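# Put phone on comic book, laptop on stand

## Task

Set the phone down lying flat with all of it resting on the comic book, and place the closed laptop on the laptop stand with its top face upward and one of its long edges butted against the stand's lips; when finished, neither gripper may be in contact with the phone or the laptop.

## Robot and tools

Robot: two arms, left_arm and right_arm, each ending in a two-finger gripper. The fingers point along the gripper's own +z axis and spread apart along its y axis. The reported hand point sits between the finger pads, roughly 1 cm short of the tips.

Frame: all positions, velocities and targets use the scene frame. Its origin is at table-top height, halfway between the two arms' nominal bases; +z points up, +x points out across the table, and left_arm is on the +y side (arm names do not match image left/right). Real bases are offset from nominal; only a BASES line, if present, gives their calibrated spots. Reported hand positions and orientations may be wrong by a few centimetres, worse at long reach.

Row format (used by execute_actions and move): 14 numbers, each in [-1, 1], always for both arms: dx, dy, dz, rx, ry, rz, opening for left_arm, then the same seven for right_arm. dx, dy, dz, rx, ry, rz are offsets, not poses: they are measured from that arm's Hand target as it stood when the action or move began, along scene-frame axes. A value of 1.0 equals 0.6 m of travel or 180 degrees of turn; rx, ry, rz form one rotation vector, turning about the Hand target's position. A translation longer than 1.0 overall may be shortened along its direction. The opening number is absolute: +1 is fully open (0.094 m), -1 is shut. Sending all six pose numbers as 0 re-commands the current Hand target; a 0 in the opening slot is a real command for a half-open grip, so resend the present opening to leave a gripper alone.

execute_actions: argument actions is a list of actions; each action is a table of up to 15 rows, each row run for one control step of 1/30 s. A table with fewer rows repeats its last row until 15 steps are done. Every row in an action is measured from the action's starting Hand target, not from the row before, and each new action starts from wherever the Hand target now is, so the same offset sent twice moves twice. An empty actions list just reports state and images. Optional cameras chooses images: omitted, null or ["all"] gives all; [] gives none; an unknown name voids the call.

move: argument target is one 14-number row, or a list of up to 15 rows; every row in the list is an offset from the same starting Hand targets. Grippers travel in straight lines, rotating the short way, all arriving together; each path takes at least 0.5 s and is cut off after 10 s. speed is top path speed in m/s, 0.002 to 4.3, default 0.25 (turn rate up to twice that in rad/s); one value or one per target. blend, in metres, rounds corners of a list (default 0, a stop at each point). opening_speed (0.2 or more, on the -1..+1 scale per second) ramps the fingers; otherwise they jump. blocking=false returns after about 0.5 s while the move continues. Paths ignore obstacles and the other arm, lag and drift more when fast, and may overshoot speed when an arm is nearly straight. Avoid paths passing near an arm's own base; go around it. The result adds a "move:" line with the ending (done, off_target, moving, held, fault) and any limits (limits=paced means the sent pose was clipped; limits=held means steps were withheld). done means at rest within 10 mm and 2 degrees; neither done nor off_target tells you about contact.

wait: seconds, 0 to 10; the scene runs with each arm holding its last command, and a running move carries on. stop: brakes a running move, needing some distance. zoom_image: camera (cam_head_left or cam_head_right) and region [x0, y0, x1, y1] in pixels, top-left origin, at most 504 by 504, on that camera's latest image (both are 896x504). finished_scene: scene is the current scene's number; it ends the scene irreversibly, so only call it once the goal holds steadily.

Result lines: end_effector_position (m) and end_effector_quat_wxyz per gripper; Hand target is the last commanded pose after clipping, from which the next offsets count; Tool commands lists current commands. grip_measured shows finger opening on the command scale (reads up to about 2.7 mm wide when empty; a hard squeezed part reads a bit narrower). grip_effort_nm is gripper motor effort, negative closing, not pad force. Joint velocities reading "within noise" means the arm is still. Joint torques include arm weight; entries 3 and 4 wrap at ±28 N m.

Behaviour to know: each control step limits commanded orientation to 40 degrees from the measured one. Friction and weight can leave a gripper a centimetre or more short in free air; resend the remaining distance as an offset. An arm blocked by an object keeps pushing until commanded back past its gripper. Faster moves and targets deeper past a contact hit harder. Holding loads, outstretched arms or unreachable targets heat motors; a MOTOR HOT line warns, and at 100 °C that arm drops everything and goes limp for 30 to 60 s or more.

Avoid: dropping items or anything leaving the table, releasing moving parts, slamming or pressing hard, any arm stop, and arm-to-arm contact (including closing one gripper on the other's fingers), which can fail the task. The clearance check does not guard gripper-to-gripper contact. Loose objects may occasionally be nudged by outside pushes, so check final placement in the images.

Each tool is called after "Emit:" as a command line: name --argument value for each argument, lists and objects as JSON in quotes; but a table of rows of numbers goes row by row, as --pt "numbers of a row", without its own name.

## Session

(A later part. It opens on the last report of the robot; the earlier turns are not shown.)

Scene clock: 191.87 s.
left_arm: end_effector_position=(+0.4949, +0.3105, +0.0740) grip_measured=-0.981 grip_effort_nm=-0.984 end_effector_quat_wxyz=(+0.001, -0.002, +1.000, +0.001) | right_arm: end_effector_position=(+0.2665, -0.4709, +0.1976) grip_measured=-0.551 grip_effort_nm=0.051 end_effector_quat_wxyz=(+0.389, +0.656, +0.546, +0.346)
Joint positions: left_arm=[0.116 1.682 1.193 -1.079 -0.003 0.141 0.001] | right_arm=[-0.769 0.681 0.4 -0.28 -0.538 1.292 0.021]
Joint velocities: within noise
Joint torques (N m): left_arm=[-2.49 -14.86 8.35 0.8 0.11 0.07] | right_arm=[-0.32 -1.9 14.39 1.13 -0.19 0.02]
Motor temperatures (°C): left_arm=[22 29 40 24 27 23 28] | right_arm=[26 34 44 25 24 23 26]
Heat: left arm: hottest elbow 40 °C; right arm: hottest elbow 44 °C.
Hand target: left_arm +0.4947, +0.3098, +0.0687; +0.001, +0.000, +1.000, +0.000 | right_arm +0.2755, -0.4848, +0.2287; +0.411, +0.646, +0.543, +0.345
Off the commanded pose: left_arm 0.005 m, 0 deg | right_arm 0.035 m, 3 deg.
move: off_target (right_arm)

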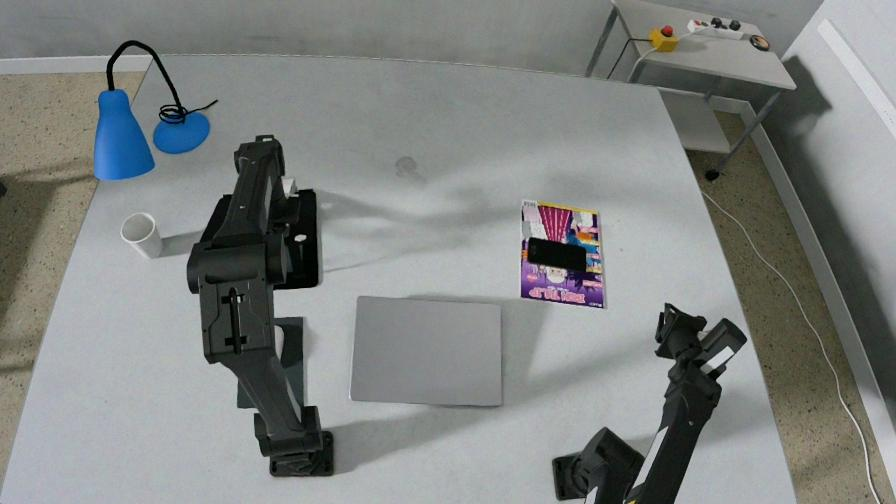

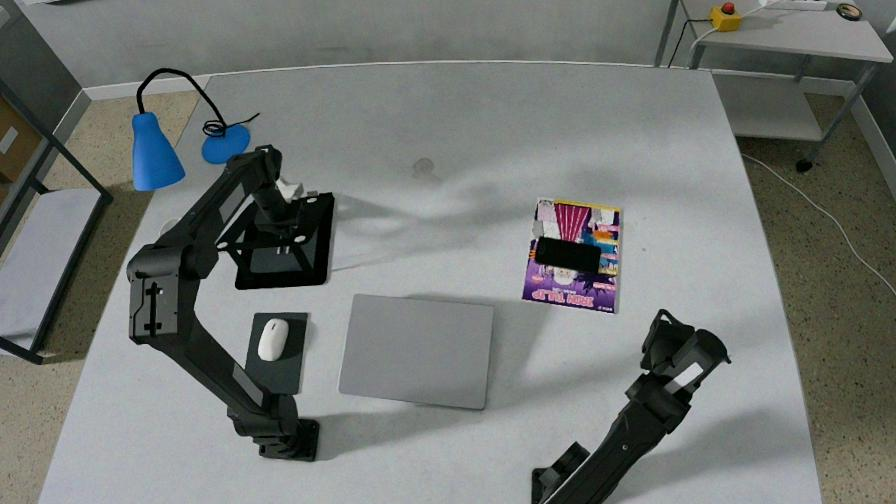

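Emit:
move --target '[0,-0.15,0,0,0,0,-1,0,0,0,0,0,0,-0.55]' --speed 0.08

Emit:
zoom_image --camera "cam_head_left" --region '[190, 150, 370, 300]'

Emit:
zoom_image --camera "cam_head_right" --region '[190, 150, 370, 300]'

Scene clock: 196.07 s.
left_arm: end_effector_position=(+0.4984, +0.2363, +0.0720) grip_measured=-0.981 grip_effort_nm=-0.979 end_effector_quat_wxyz=(+0.001, -0.007, +1.000, +0.003) | right_arm: end_effector_position=(+0.2665, -0.4709, +0.1976) grip_measured=-0.551 grip_effort_nm=0.061 end_effector_quat_wxyz=(+0.389, +0.656, +0.546, +0.346)
Joint positions: left_arm=[-0.044 1.682 1.187 -1.074 -0.007 -0.03 0.001] | right_arm=[-0.769 0.681 0.4 -0.28 -0.538 1.292 0.021]
Joint velocities: within noise
Joint torques (N m): left_arm=[-4.78 -15.91 7.69 0.65 0.26 -0.15] | right_arm=[-0.32 -1.96 14.38 1.11 -0.18 0.02]
Motor temperatures (°C): left_arm=[22 29 40 24 27 23 28] | right_arm=[26 34 44 25 24 23 26]
Heat: left arm: hottest elbow 40 °C; right arm: hottest elbow 44 °C.
Hand target: left_arm +0.4948, +0.2198, +0.0688; +0.001, +0.000, +1.000, +0.000 | right_arm +0.2755, -0.4848, +0.2287; +0.411, +0.646, +0.543, +0.345
Off the commanded pose: left_arm 0.017 m, 1 deg | right_arm 0.035 m, 3 deg.
move: off_target (left_arm, right_arm)

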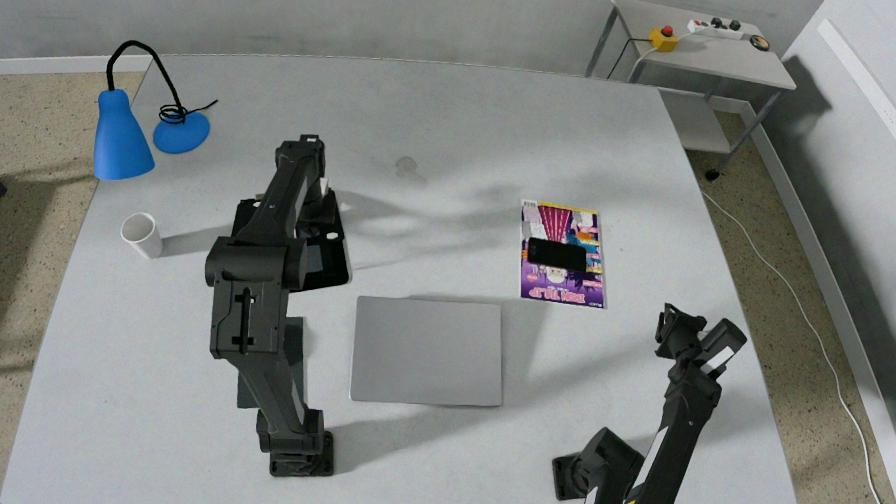

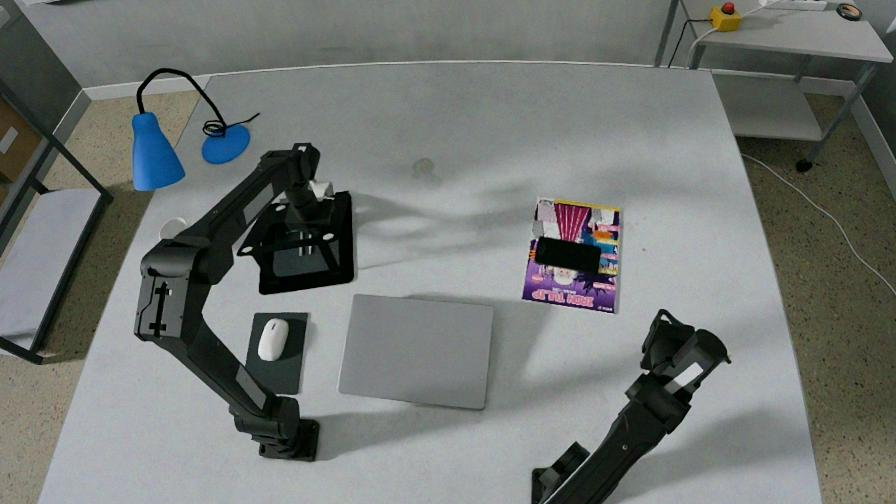

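Scaled by 2.800.

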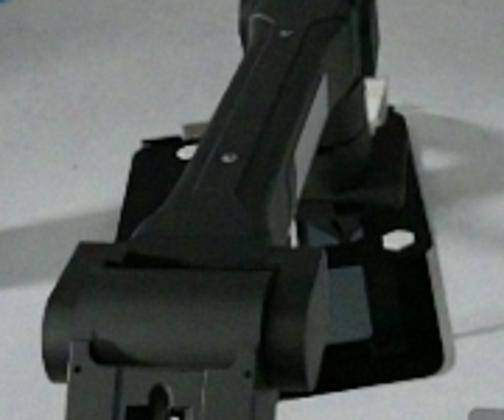

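Scaled by 2.800.

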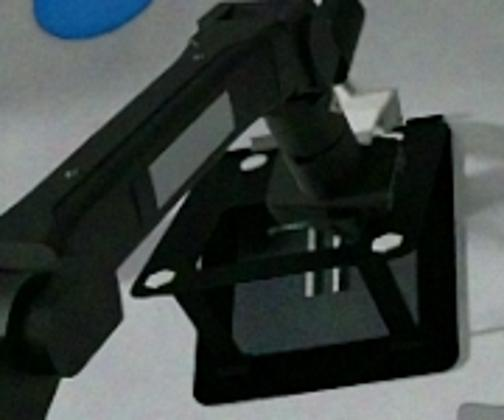

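Emit:
move --pt "0.01 0.03 0 0 0 0 -1 0 0 0 0 0 0 -0.55" --pt "0.065 0.03 -0.02 0 0 0 -1 0 0 0 0 0 0 -0.55" --pt "0.065 -0.12 -0.03 0 0 0 -1 0 0 0 0 0 0 -0.55" --speed 0.08

Emit:
zoom_image --camera "cam_head_left" --region '[230, 150, 410, 300]'

Emit:
zoom_image --camera "cam_head_right" --region '[230, 150, 410, 300]'

Scene clock: 204.10 s.
left_arm: end_effector_position=(+0.5110, +0.1694, +0.0466) grip_measured=-0.981 grip_effort_nm=-0.979 end_effector_quat_wxyz=(-0.018, -0.010, +1.000, +0.007) | right_arm: end_effector_position=(+0.2665, -0.4709, +0.1976) grip_measured=-0.551 grip_effort_nm=0.061 end_effector_quat_wxyz=(+0.389, +0.656, +0.546, +0.346)
Joint positions: left_arm=[-0.182 1.779 1.244 -1.074 -0.007 -0.174 0.001] | right_arm=[-0.769 0.681 0.4 -0.28 -0.538 1.292 0.021]
Joint velocities: within noise
Joint torques (N m): left_arm=[-4.48 -14.97 13.83 0.69 0.33 -0.12] | right_arm=[-0.44 -1.96 14.39 1.14 -0.19 0.02]
Motor temperatures (°C): left_arm=[22 29 39 24 27 23 29] | right_arm=[26 34 46 25 24 23 26]
Heat: left arm: hottest elbow 39 °C; right arm: hottest elbow 46 °C.
Hand target: left_arm +0.5338, +0.1478, +0.0507; +0.001, +0.000, +1.000, +0.000 | right_arm +0.2755, -0.4848, +0.2287; +0.411, +0.646, +0.543, +0.345
Off the commanded pose: left_arm 0.032 m, 3 deg | right_arm 0.035 m, 3 deg.
move: off_target (left_arm, right_arm)

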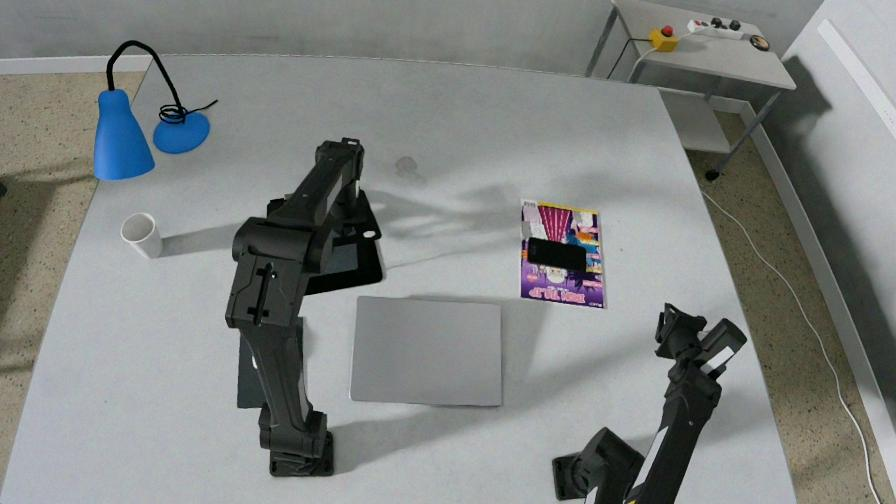

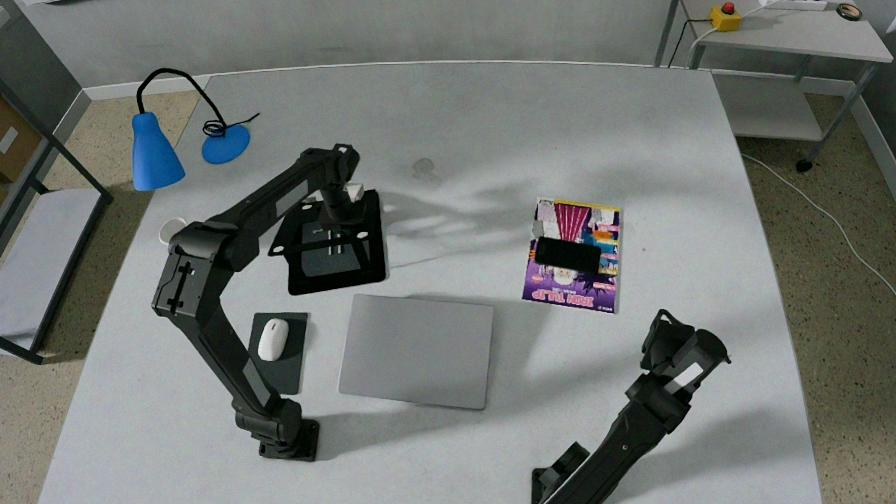

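Scaled by 2.800.

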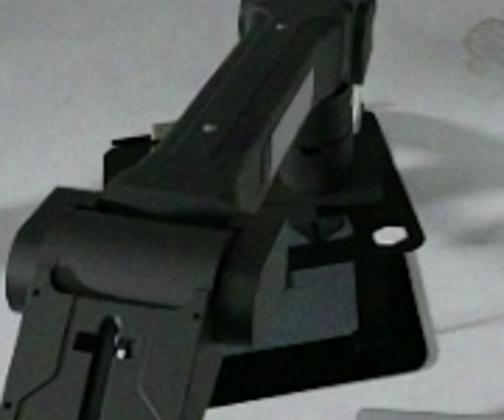

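Scaled by 2.800.

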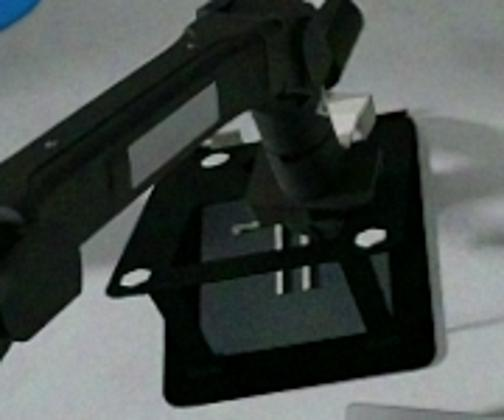

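Emit:
move --pt "-0.01 0.085 0.0 0 0 0 -1 0 0 0 0 0 0 -0.55" --pt "0.0 0.085 0.15 0 0 0 -1 0 0 0 0 0 0 -0.55" --pt "0.03 0.085 0.1 0 0 0 -1 0 0 0 0 0 0 -0.55" --pt "0.03 0.085 0.0 0 0 0 -1 0 0 0 0 0 0 -0.55" --speed 0.1

Emit:
zoom_image --camera "cam_head_left" --region '[230, 150, 410, 300]'

Emit:
zoom_image --camera "cam_head_right" --region '[230, 150, 410, 300]'

Scene clock: 211.80 s.
left_arm: end_effector_position=(+0.5446, +0.1938, +0.0656) grip_measured=-0.981 grip_effort_nm=-0.984 end_effector_quat_wxyz=(-0.004, +0.000, +1.000, +0.000) | right_arm: end_effector_position=(+0.2665, -0.4709, +0.1976) grip_measured=-0.551 grip_effort_nm=0.056 end_effector_quat_wxyz=(+0.389, +0.656, +0.546, +0.346)
Joint positions: left_arm=[-0.122 1.807 1.342 -1.113 0.002 -0.093 0.001] | right_arm=[-0.769 0.681 0.4 -0.28 -0.538 1.292 0.021]
Joint velocities: within noise
Joint torques (N m): left_arm=[-1.44 -15.68 8.7 1.84 -0.11 0.1] | right_arm=[-0.38 -1.96 14.39 1.13 -0.18 0.02]
Motor temperatures (°C): left_arm=[22 29 40 24 27 23 29] | right_arm=[26 34 47 25 24 23 26]
Heat: left arm: hottest elbow 40 °C; right arm: hottest elbow 47 °C.
Hand target: left_arm +0.5517, +0.1987, +0.0507; +0.001, +0.000, +1.000, +0.000 | right_arm +0.2755, -0.4848, +0.2287; +0.411, +0.646, +0.543, +0.345
Off the commanded pose: left_arm 0.017 m, 1 deg | right_arm 0.035 m, 3 deg.
move: off_target (left_arm, right_arm)

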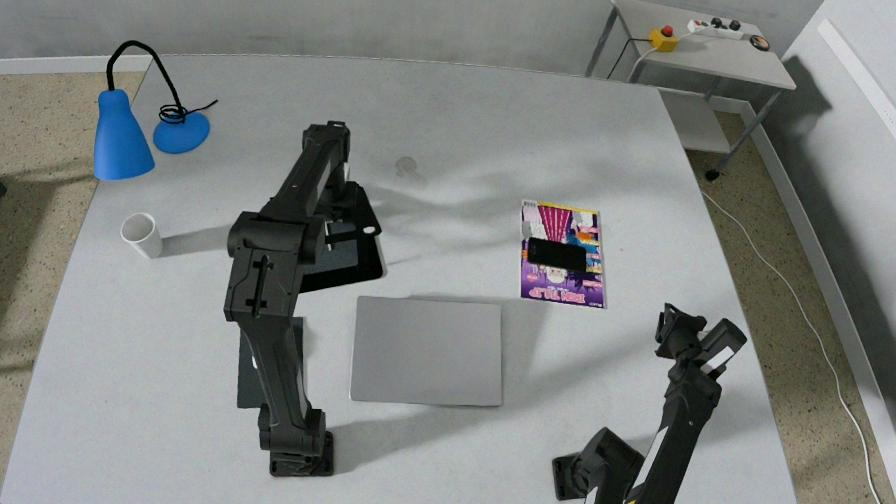

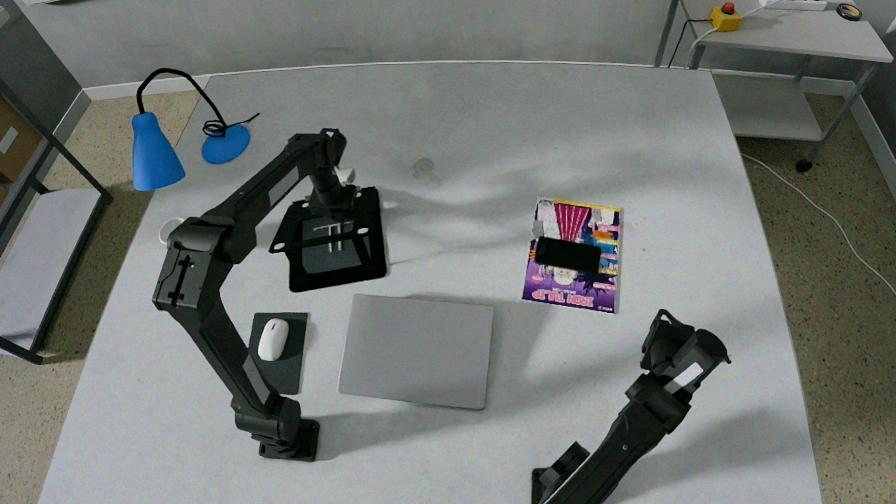

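Scaled by 2.800.

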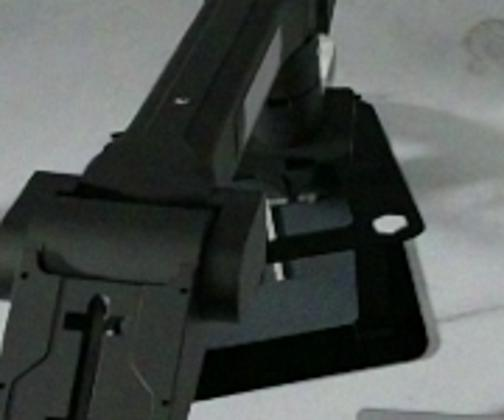

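Scaled by 2.800.

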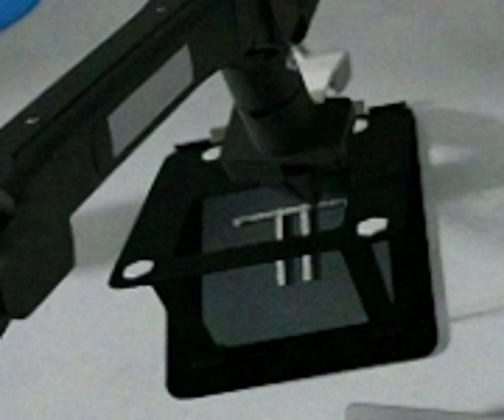

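Emit:
move --pt "0.0 0 -0.03 0 0 0 -1 0 0 0 0 0 0 -0.55" --pt "0.0 -0.19 -0.03 0 0 0 -1 0 0 0 0 0 0 -0.55" --speed 0.08

Emit:
zoom_image --camera "cam_head_left" --region '[280, 150, 460, 300]'

Emit:
zoom_image --camera "cam_head_right" --region '[280, 150, 460, 300]'

Scene clock: 217.23 s.
left_arm: end_effector_position=(+0.5372, +0.1110, +0.0337) grip_measured=-0.981 grip_effort_nm=-0.974 end_effector_quat_wxyz=(-0.006, -0.012, +1.000, +0.005) | right_arm: end_effector_position=(+0.2665, -0.4709, +0.1976) grip_measured=-0.551 grip_effort_nm=0.056 end_effector_quat_wxyz=(+0.389, +0.656, +0.546, +0.346)
Joint positions: left_arm=[-0.285 1.868 1.338 -1.056 -0.007 -0.279 0.001] | right_arm=[-0.769 0.681 0.4 -0.28 -0.538 1.292 0.021]
Joint velocities: within noise
Joint torques (N m): left_arm=[-4.6 -15.97 13.74 0.32 0.24 -0.14] | right_arm=[-0.38 -1.96 14.38 1.13 -0.18 0.01]
Motor temperatures (°C): left_arm=[22 29 40 24 27 23 29] | right_arm=[26 34 47 25 24 23 26]
Heat: left arm: hottest elbow 40 °C; right arm: hottest elbow 47 °C.
Hand target: left_arm +0.5517, +0.0848, +0.0327; +0.001, +0.000, +1.000, +0.000 | right_arm +0.2755, -0.4848, +0.2287; +0.411, +0.646, +0.543, +0.345
Off the commanded pose: left_arm 0.030 m, 2 deg | right_arm 0.035 m, 3 deg.
move: off_target (left_arm, right_arm)

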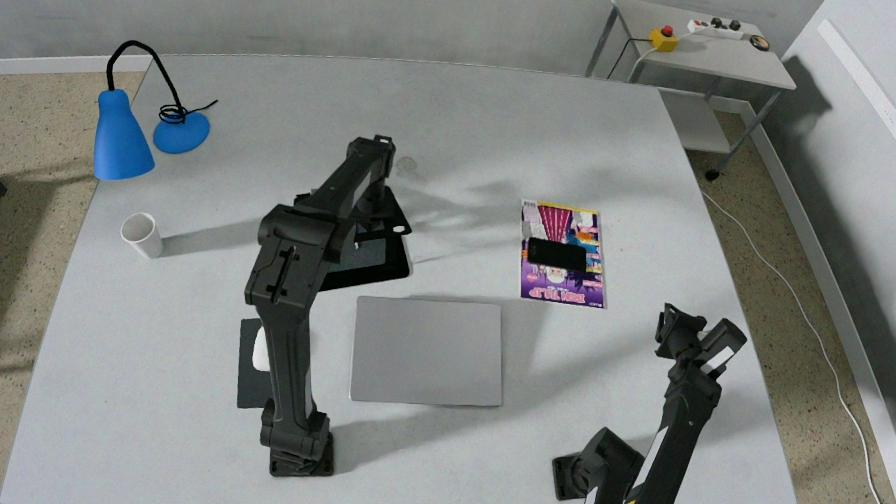

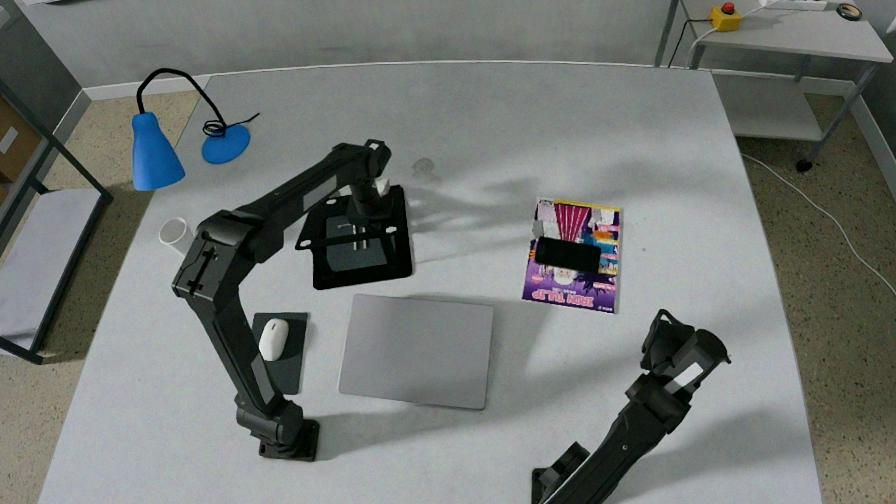

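Scaled by 2.800.

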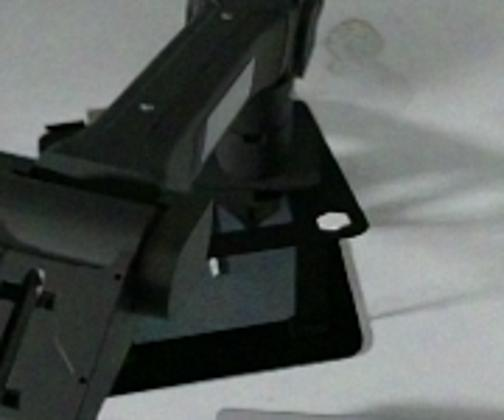

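Scaled by 2.800.

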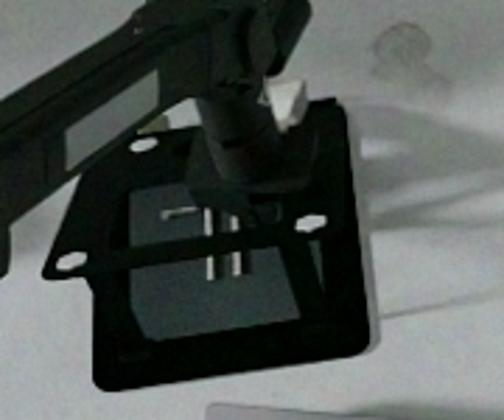

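Emit:
move --pt "0.0 -0.17 0.01 0 0 0 -1 0 0 0 0 0 0 -0.55" --speed 0.08

Emit:
zoom_image --camera "cam_head_left" --region '[280, 150, 460, 300]'

Emit:
zoom_image --camera "cam_head_right" --region '[280, 150, 460, 300]'

Scene clock: 222.03 s.
left_arm: end_effector_position=(+0.5389, +0.0108, +0.0349) grip_measured=-0.981 grip_effort_nm=-0.979 end_effector_quat_wxyz=(-0.011, -0.010, +1.000, +0.009) | right_arm: end_effector_position=(+0.2665, -0.4709, +0.1976) grip_measured=-0.551 grip_effort_nm=0.056 end_effector_quat_wxyz=(+0.389, +0.656, +0.546, +0.346)
Joint positions: left_arm=[-0.458 1.954 1.476 -1.121 -0.007 -0.449 0.001] | right_arm=[-0.769 0.681 0.4 -0.28 -0.538 1.292 0.021]
Joint velocities: within noise
Joint torques (N m): left_arm=[-4.07 -18.02 14.58 0.24 0.26 -0.07] | right_arm=[-0.38 -1.9 14.38 1.13 -0.19 0.02]
Motor temperatures (°C): left_arm=[22 29 40 24 27 23 29] | right_arm=[26 34 48 25 24 23 25]
Heat: left arm: hottest elbow 40 °C; right arm: hottest elbow 48 °C.
Hand target: left_arm +0.5517, -0.0173, +0.0388; +0.001, +0.000, +1.000, +0.000 | right_arm +0.2755, -0.4848, +0.2287; +0.411, +0.646, +0.543, +0.345
Off the commanded pose: left_arm 0.031 m, 2 deg | right_arm 0.035 m, 3 deg.
move: off_target (left_arm, right_arm)

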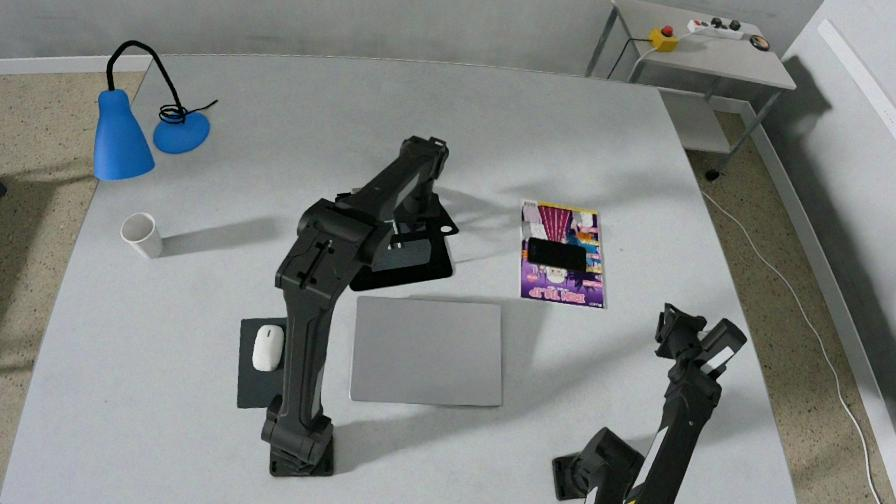

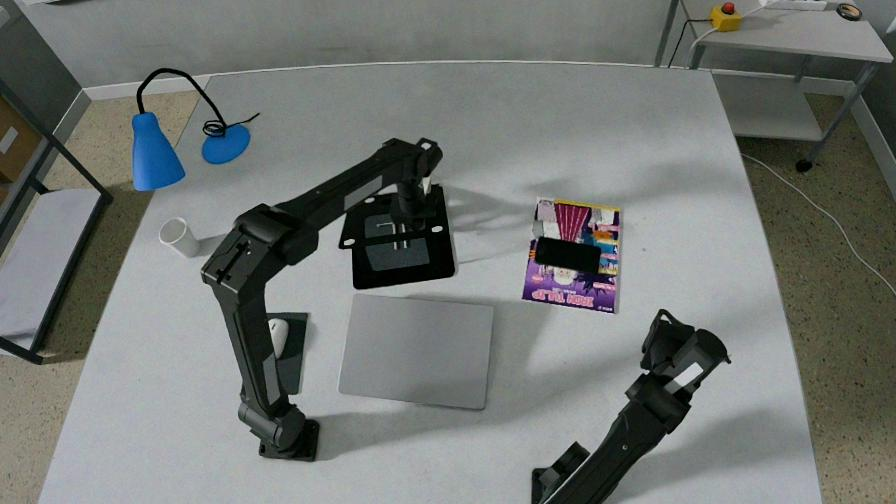

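Scaled by 2.800.

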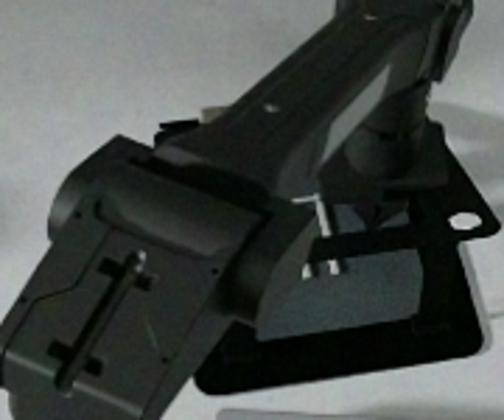

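Scaled by 2.800.

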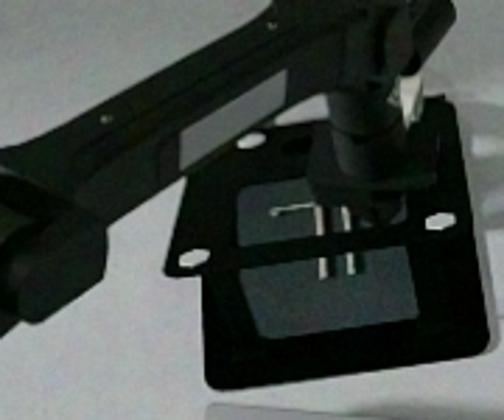

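Emit:
move --pt "0.0 0.05 0 0 0 0 -1 0 0 0 0 0 0 -0.55" --pt "-0.086 0.162 0.37 0 0 0 -1 0 0 0 0 0 0 -0.55" --pt "-0.553 0.42 0.25 -0.379 -0.101 0.145 0.28 -0.0925 0.416 -0.06 0.013 -0.027 0.388 0.28" --speed '[0.1,0.2,0.25]'

Emit:
zoom_image --camera "cam_head_left" --region '[330, 180, 510, 300]'

Scene clock: 240.47 s.
left_arm: end_effector_position=(+0.2242, +0.2331, +0.1879) grip_measured=+0.277 grip_effort_nm=0.129 end_effector_quat_wxyz=(+0.168, -0.235, +0.811, -0.509) | right_arm: end_effector_position=(+0.2136, -0.2357, +0.1824) grip_measured=+0.278 grip_effort_nm=0.066 end_effector_quat_wxyz=(+0.145, +0.223, +0.789, +0.554)
Joint positions: left_arm=[0.818 0.897 0.515 -1.668 1.071 0.571 0.06] | right_arm=[-0.39 0.727 0.4 -0.861 -1.191 0.428 0.06]
Joint velocities: within noise
Joint torques (N m): left_arm=[0.09 -3.72 8.47 -0.77 0.39 0.16] | right_arm=[1.44 -1.14 11.11 0.4 -0.53 0.02]
Motor temperatures (°C): left_arm=[22 29 42 24 27 23 29] | right_arm=[26 33 49 25 24 23 25]
Heat: left arm: hottest elbow 42 °C; right arm: hottest elbow 49 °C.
Hand target: left_arm +0.2199, +0.2347, +0.1888; +0.148, -0.212, +0.792, -0.553 | right_arm +0.2199, -0.2352, +0.1927; +0.148, +0.212, +0.791, +0.554
Off the commanded pose: left_arm 0.005 m, 7 deg | right_arm 0.012 m, 1 deg.
joint sent to its limit (left arm) — joint 4 (wrist pitch), lower limit. The joint targets are off in orientation, not in position.
move: off_target (left_arm, right_arm); target 3's new opening was sent with left_arm's hand 0.005 m and 6 deg from that target

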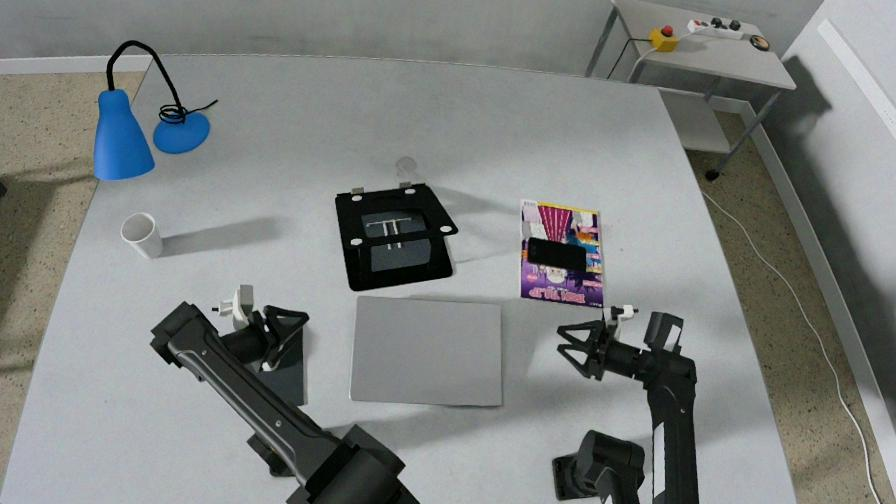

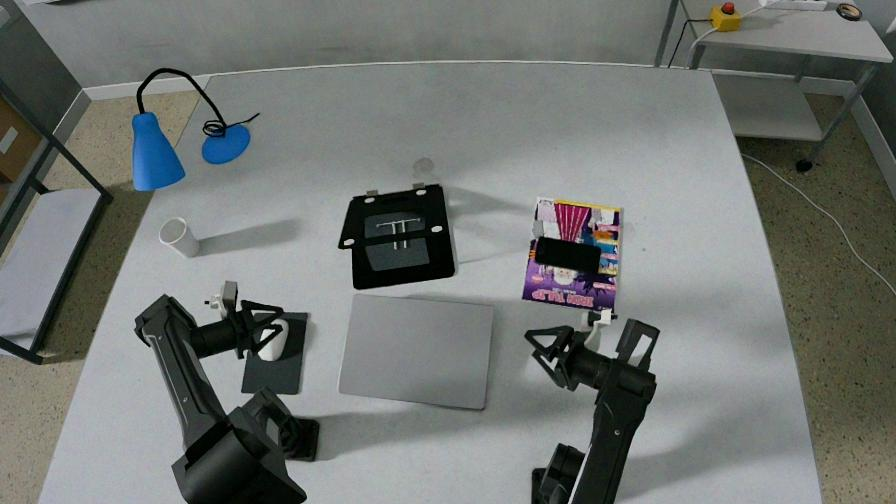

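Scaled by 2.800.

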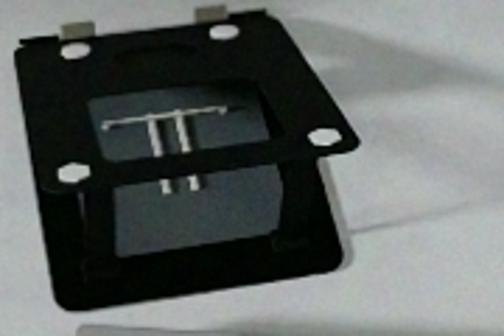

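Emit:
move --pt "0.06 0.0 -0.235 0 0 0 0.28 0.06 0 -0.245 0 0 0 0.28" --speed 0.2

Emit:
zoom_image --camera "cam_head_left" --region '[250, 280, 430, 410]'

Emit:
zoom_image --camera "cam_head_left" --region '[430, 280, 610, 410]'

Emit:
zoom_image --camera "cam_head_right" --region '[230, 280, 410, 410]'

Emit:
zoom_image --camera "cam_head_right" --region '[430, 280, 610, 410]'

Scene clock: 258.27 s.
left_arm: end_effector_position=(+0.2574, +0.2382, +0.0562) grip_measured=+0.278 grip_effort_nm=0.134 end_effector_quat_wxyz=(+0.163, -0.208, +0.788, -0.557) | right_arm: end_effector_position=(+0.2616, -0.2405, +0.0526) grip_measured=+0.279 grip_effort_nm=0.066 end_effector_quat_wxyz=(+0.160, +0.208, +0.791, +0.553)
Joint positions: left_arm=[0.729 1.486 0.398 -1.034 1.177 0.613 0.06] | right_arm=[-0.329 1.358 0.256 0.069 -1.166 0.551 0.06]
Joint velocities: within noise
Joint torques (N m): left_arm=[-2.67 -5.83 3.43 0.66 -0.2 -0.31] | right_arm=[1.49 -5.71 3.79 1.28 -0.39 0.15]
Motor temperatures (°C): left_arm=[22 28 40 24 27 24 28] | right_arm=[26 33 48 25 24 23 25]
Heat: left arm: hottest elbow 40 °C; right arm: hottest elbow 48 °C.
Hand target: left_arm +0.2559, +0.2348, +0.0477; +0.148, -0.212, +0.792, -0.553 | right_arm +0.2559, -0.2351, +0.0457; +0.148, +0.212, +0.791, +0.554
Off the commanded pose: left_arm 0.009 m, 2 deg | right_arm 0.010 m, 1 deg.
move: done

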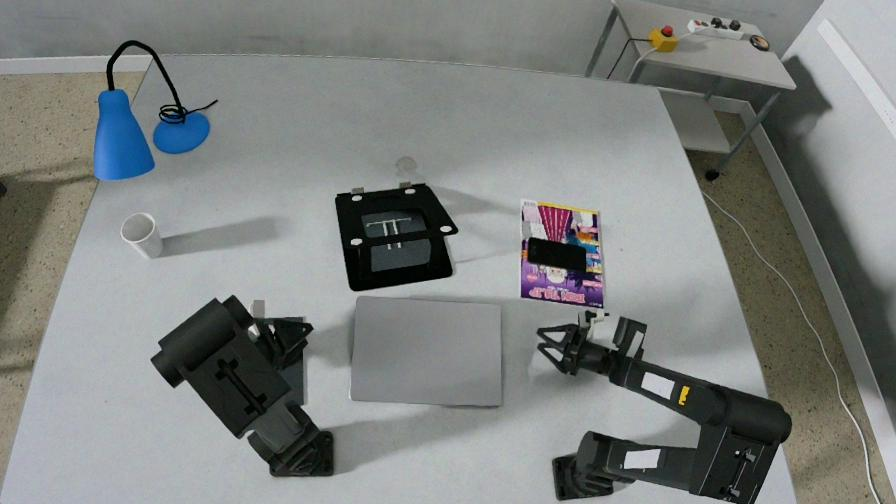

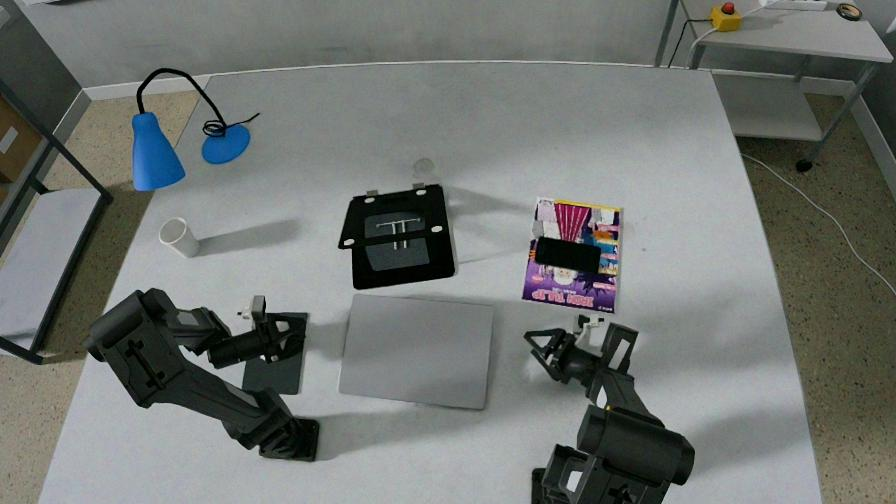

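Scaled by 2.800.

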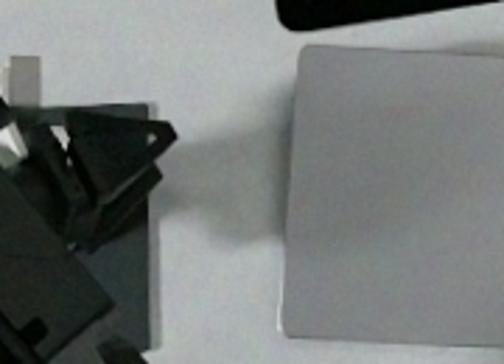

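Scaled by 2.800.

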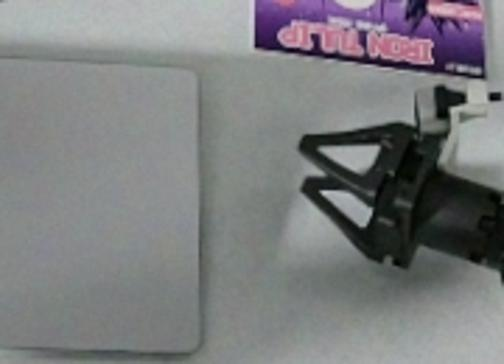

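Scaled by 2.800.

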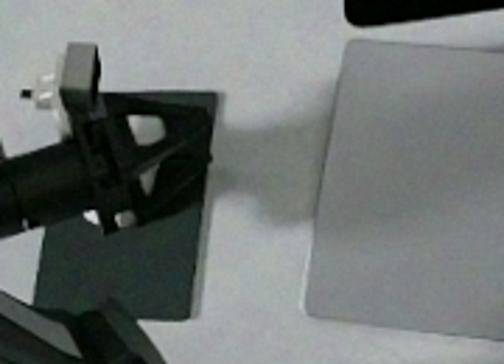

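Scaled by 2.800.

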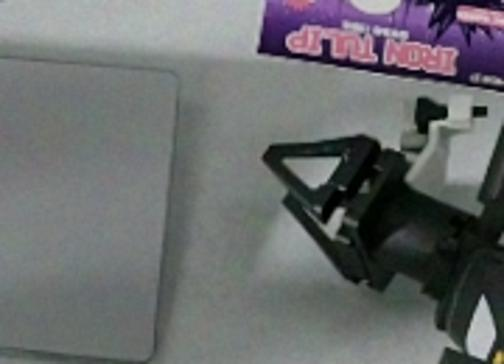

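Emit:
move --pt "0.0 -0.08 -0.031 0 0 0 0.28 0 0.07 -0.026 0 0 0 0.28" --speed 0.1

Emit:
zoom_image --camera "cam_head_left" --region '[270, 280, 450, 410]'

Emit:
zoom_image --camera "cam_head_left" --region '[430, 280, 610, 410]'

Scene clock: 267.70 s.
left_arm: end_effector_position=(+0.2594, +0.1915, +0.0320) grip_measured=+0.278 grip_effort_nm=0.129 end_effector_quat_wxyz=(+0.152, -0.217, +0.786, -0.558) | right_arm: end_effector_position=(+0.2632, -0.1977, +0.0372) grip_measured=+0.279 grip_effort_nm=0.066 end_effector_quat_wxyz=(+0.161, +0.207, +0.790, +0.554)
Joint positions: left_arm=[0.518 1.404 0.228 -0.427 1.235 0.032 0.06] | right_arm=[-0.133 1.491 0.174 0.593 -1.044 0.892 0.06]
Joint velocities: within noise
Joint torques (N m): left_arm=[-2.73 -6.71 2.89 0.77 0 0.02] | right_arm=[1.44 -5.89 2.36 1.7 -0.2 0.16]
Motor temperatures (°C): left_arm=[22 27 39 24 27 24 28] | right_arm=[26 33 47 25 24 23 25]
Heat: left arm: hottest elbow 39 °C; right arm: hottest elbow 47 °C.
Hand target: left_arm +0.2558, +0.1867, +0.0291; +0.148, -0.212, +0.792, -0.553 | right_arm +0.2559, -0.1932, +0.0301; +0.148, +0.212, +0.792, +0.554
Off the commanded pose: left_arm 0.007 m, 1 deg | right_arm 0.011 m, 2 deg.
move: off_target (right_arm)

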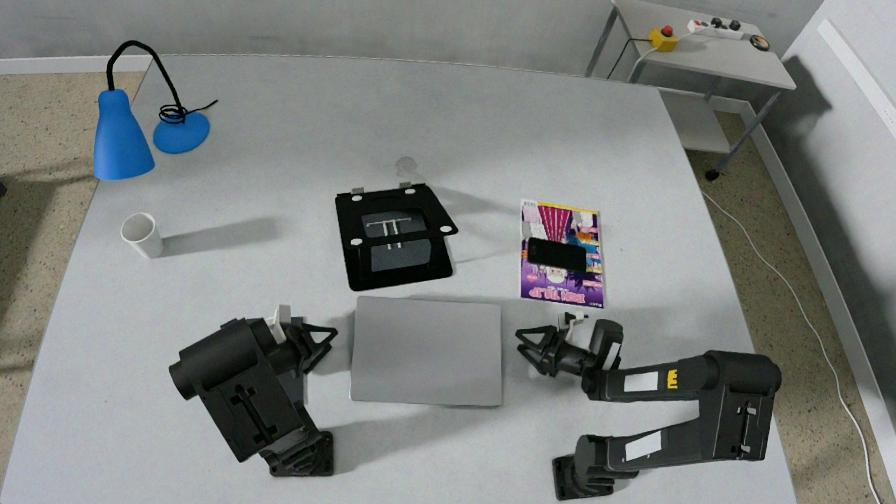

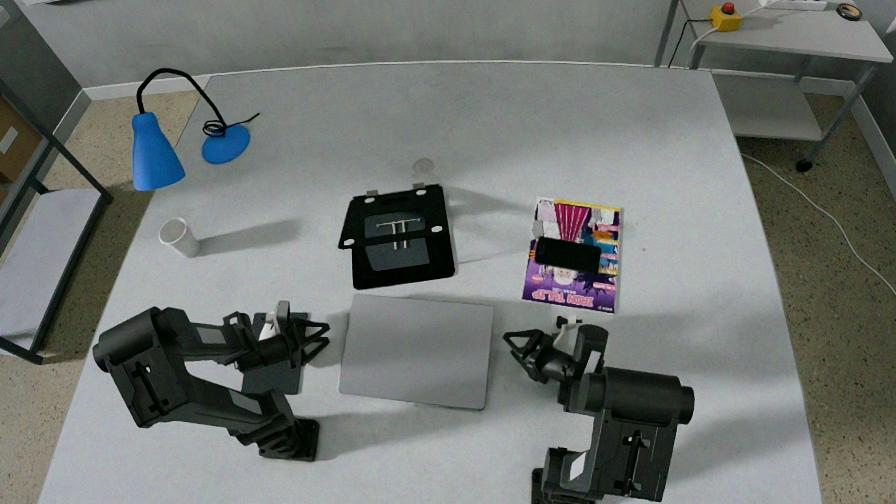

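Scaled by 2.800.

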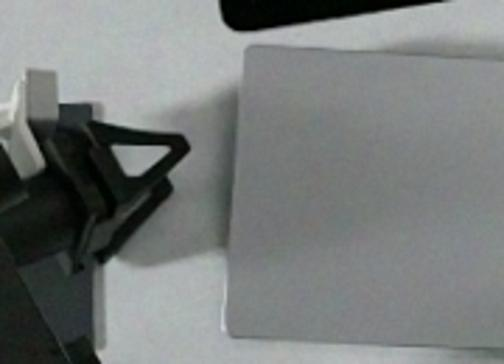

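Scaled by 2.800.

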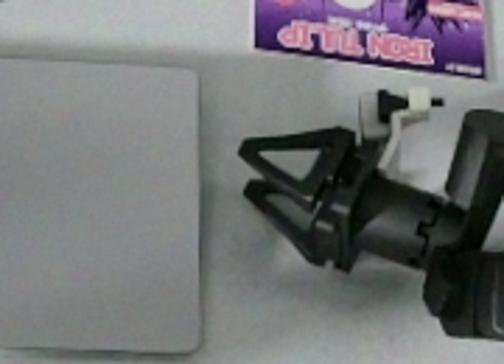

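Emit:
move --pt "0.0 0 0.08 0 0 0 0.28 0 0 0 0 0 0 0.28" --pt "0.0 0 0.01 0 0 0 0.28 0 0 0 0 0 0 0.28" --pt "0.0 -0.06 0.01 0 0 0 0.28 0 0.055 0 0 0 0 0.28" --speed 0.1

Emit:
zoom_image --camera "cam_head_left" --region '[270, 280, 450, 410]'

Emit:
zoom_image --camera "cam_head_left" --region '[430, 280, 610, 410]'

Scene clock: 275.63 s.
left_arm: end_effector_position=(+0.2578, +0.1543, +0.0341) grip_measured=+0.278 grip_effort_nm=0.125 end_effector_quat_wxyz=(+0.146, -0.219, +0.790, -0.553) | right_arm: end_effector_position=(+0.2638, -0.1637, +0.0371) grip_measured=+0.279 grip_effort_nm=0.066 end_effector_quat_wxyz=(+0.161, +0.208, +0.789, +0.555)
Joint positions: left_arm=[0.31 1.271 0.092 0.082 1.172 -0.52 0.06] | right_arm=[0.028 1.547 0.151 0.82 -0.916 1.071 0.06]
Joint velocities: within noise
Joint torques (N m): left_arm=[-3.25 -5.48 3.74 1.47 0.38 -0.01] | right_arm=[1.49 -6.24 1.87 1.78 -0.14 0.15]
Motor temperatures (°C): left_arm=[22 27 38 24 27 24 28] | right_arm=[26 33 45 25 24 23 25]
Heat: left arm: hottest elbow 38 °C; right arm: hottest elbow 45 °C.
Hand target: left_arm +0.2558, +0.1507, +0.0351; +0.148, -0.212, +0.792, -0.553 | right_arm +0.2559, -0.1601, +0.0301; +0.148, +0.212, +0.792, +0.554
Off the commanded pose: left_arm 0.004 m, 1 deg | right_arm 0.011 m, 2 deg.
move: off_target (right_arm)

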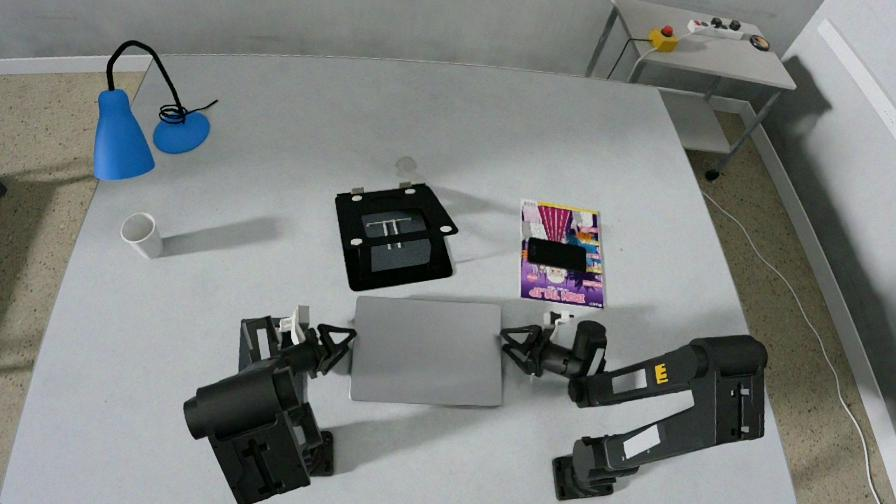

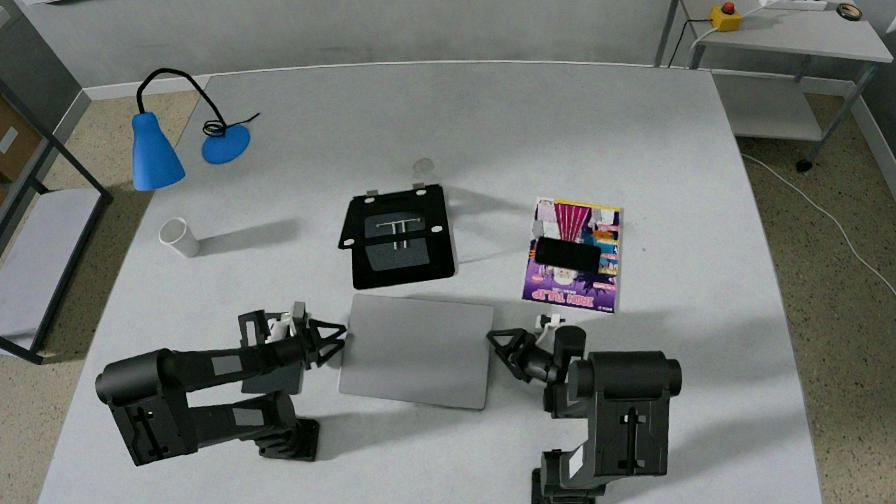

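Scaled by 2.800.

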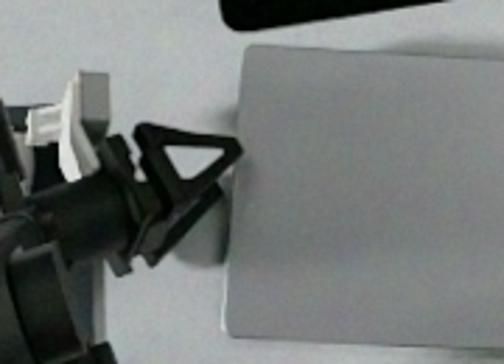

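Scaled by 2.800.

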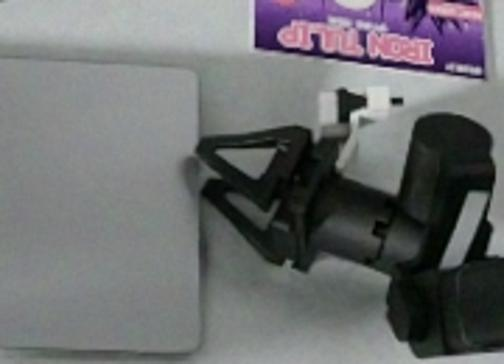

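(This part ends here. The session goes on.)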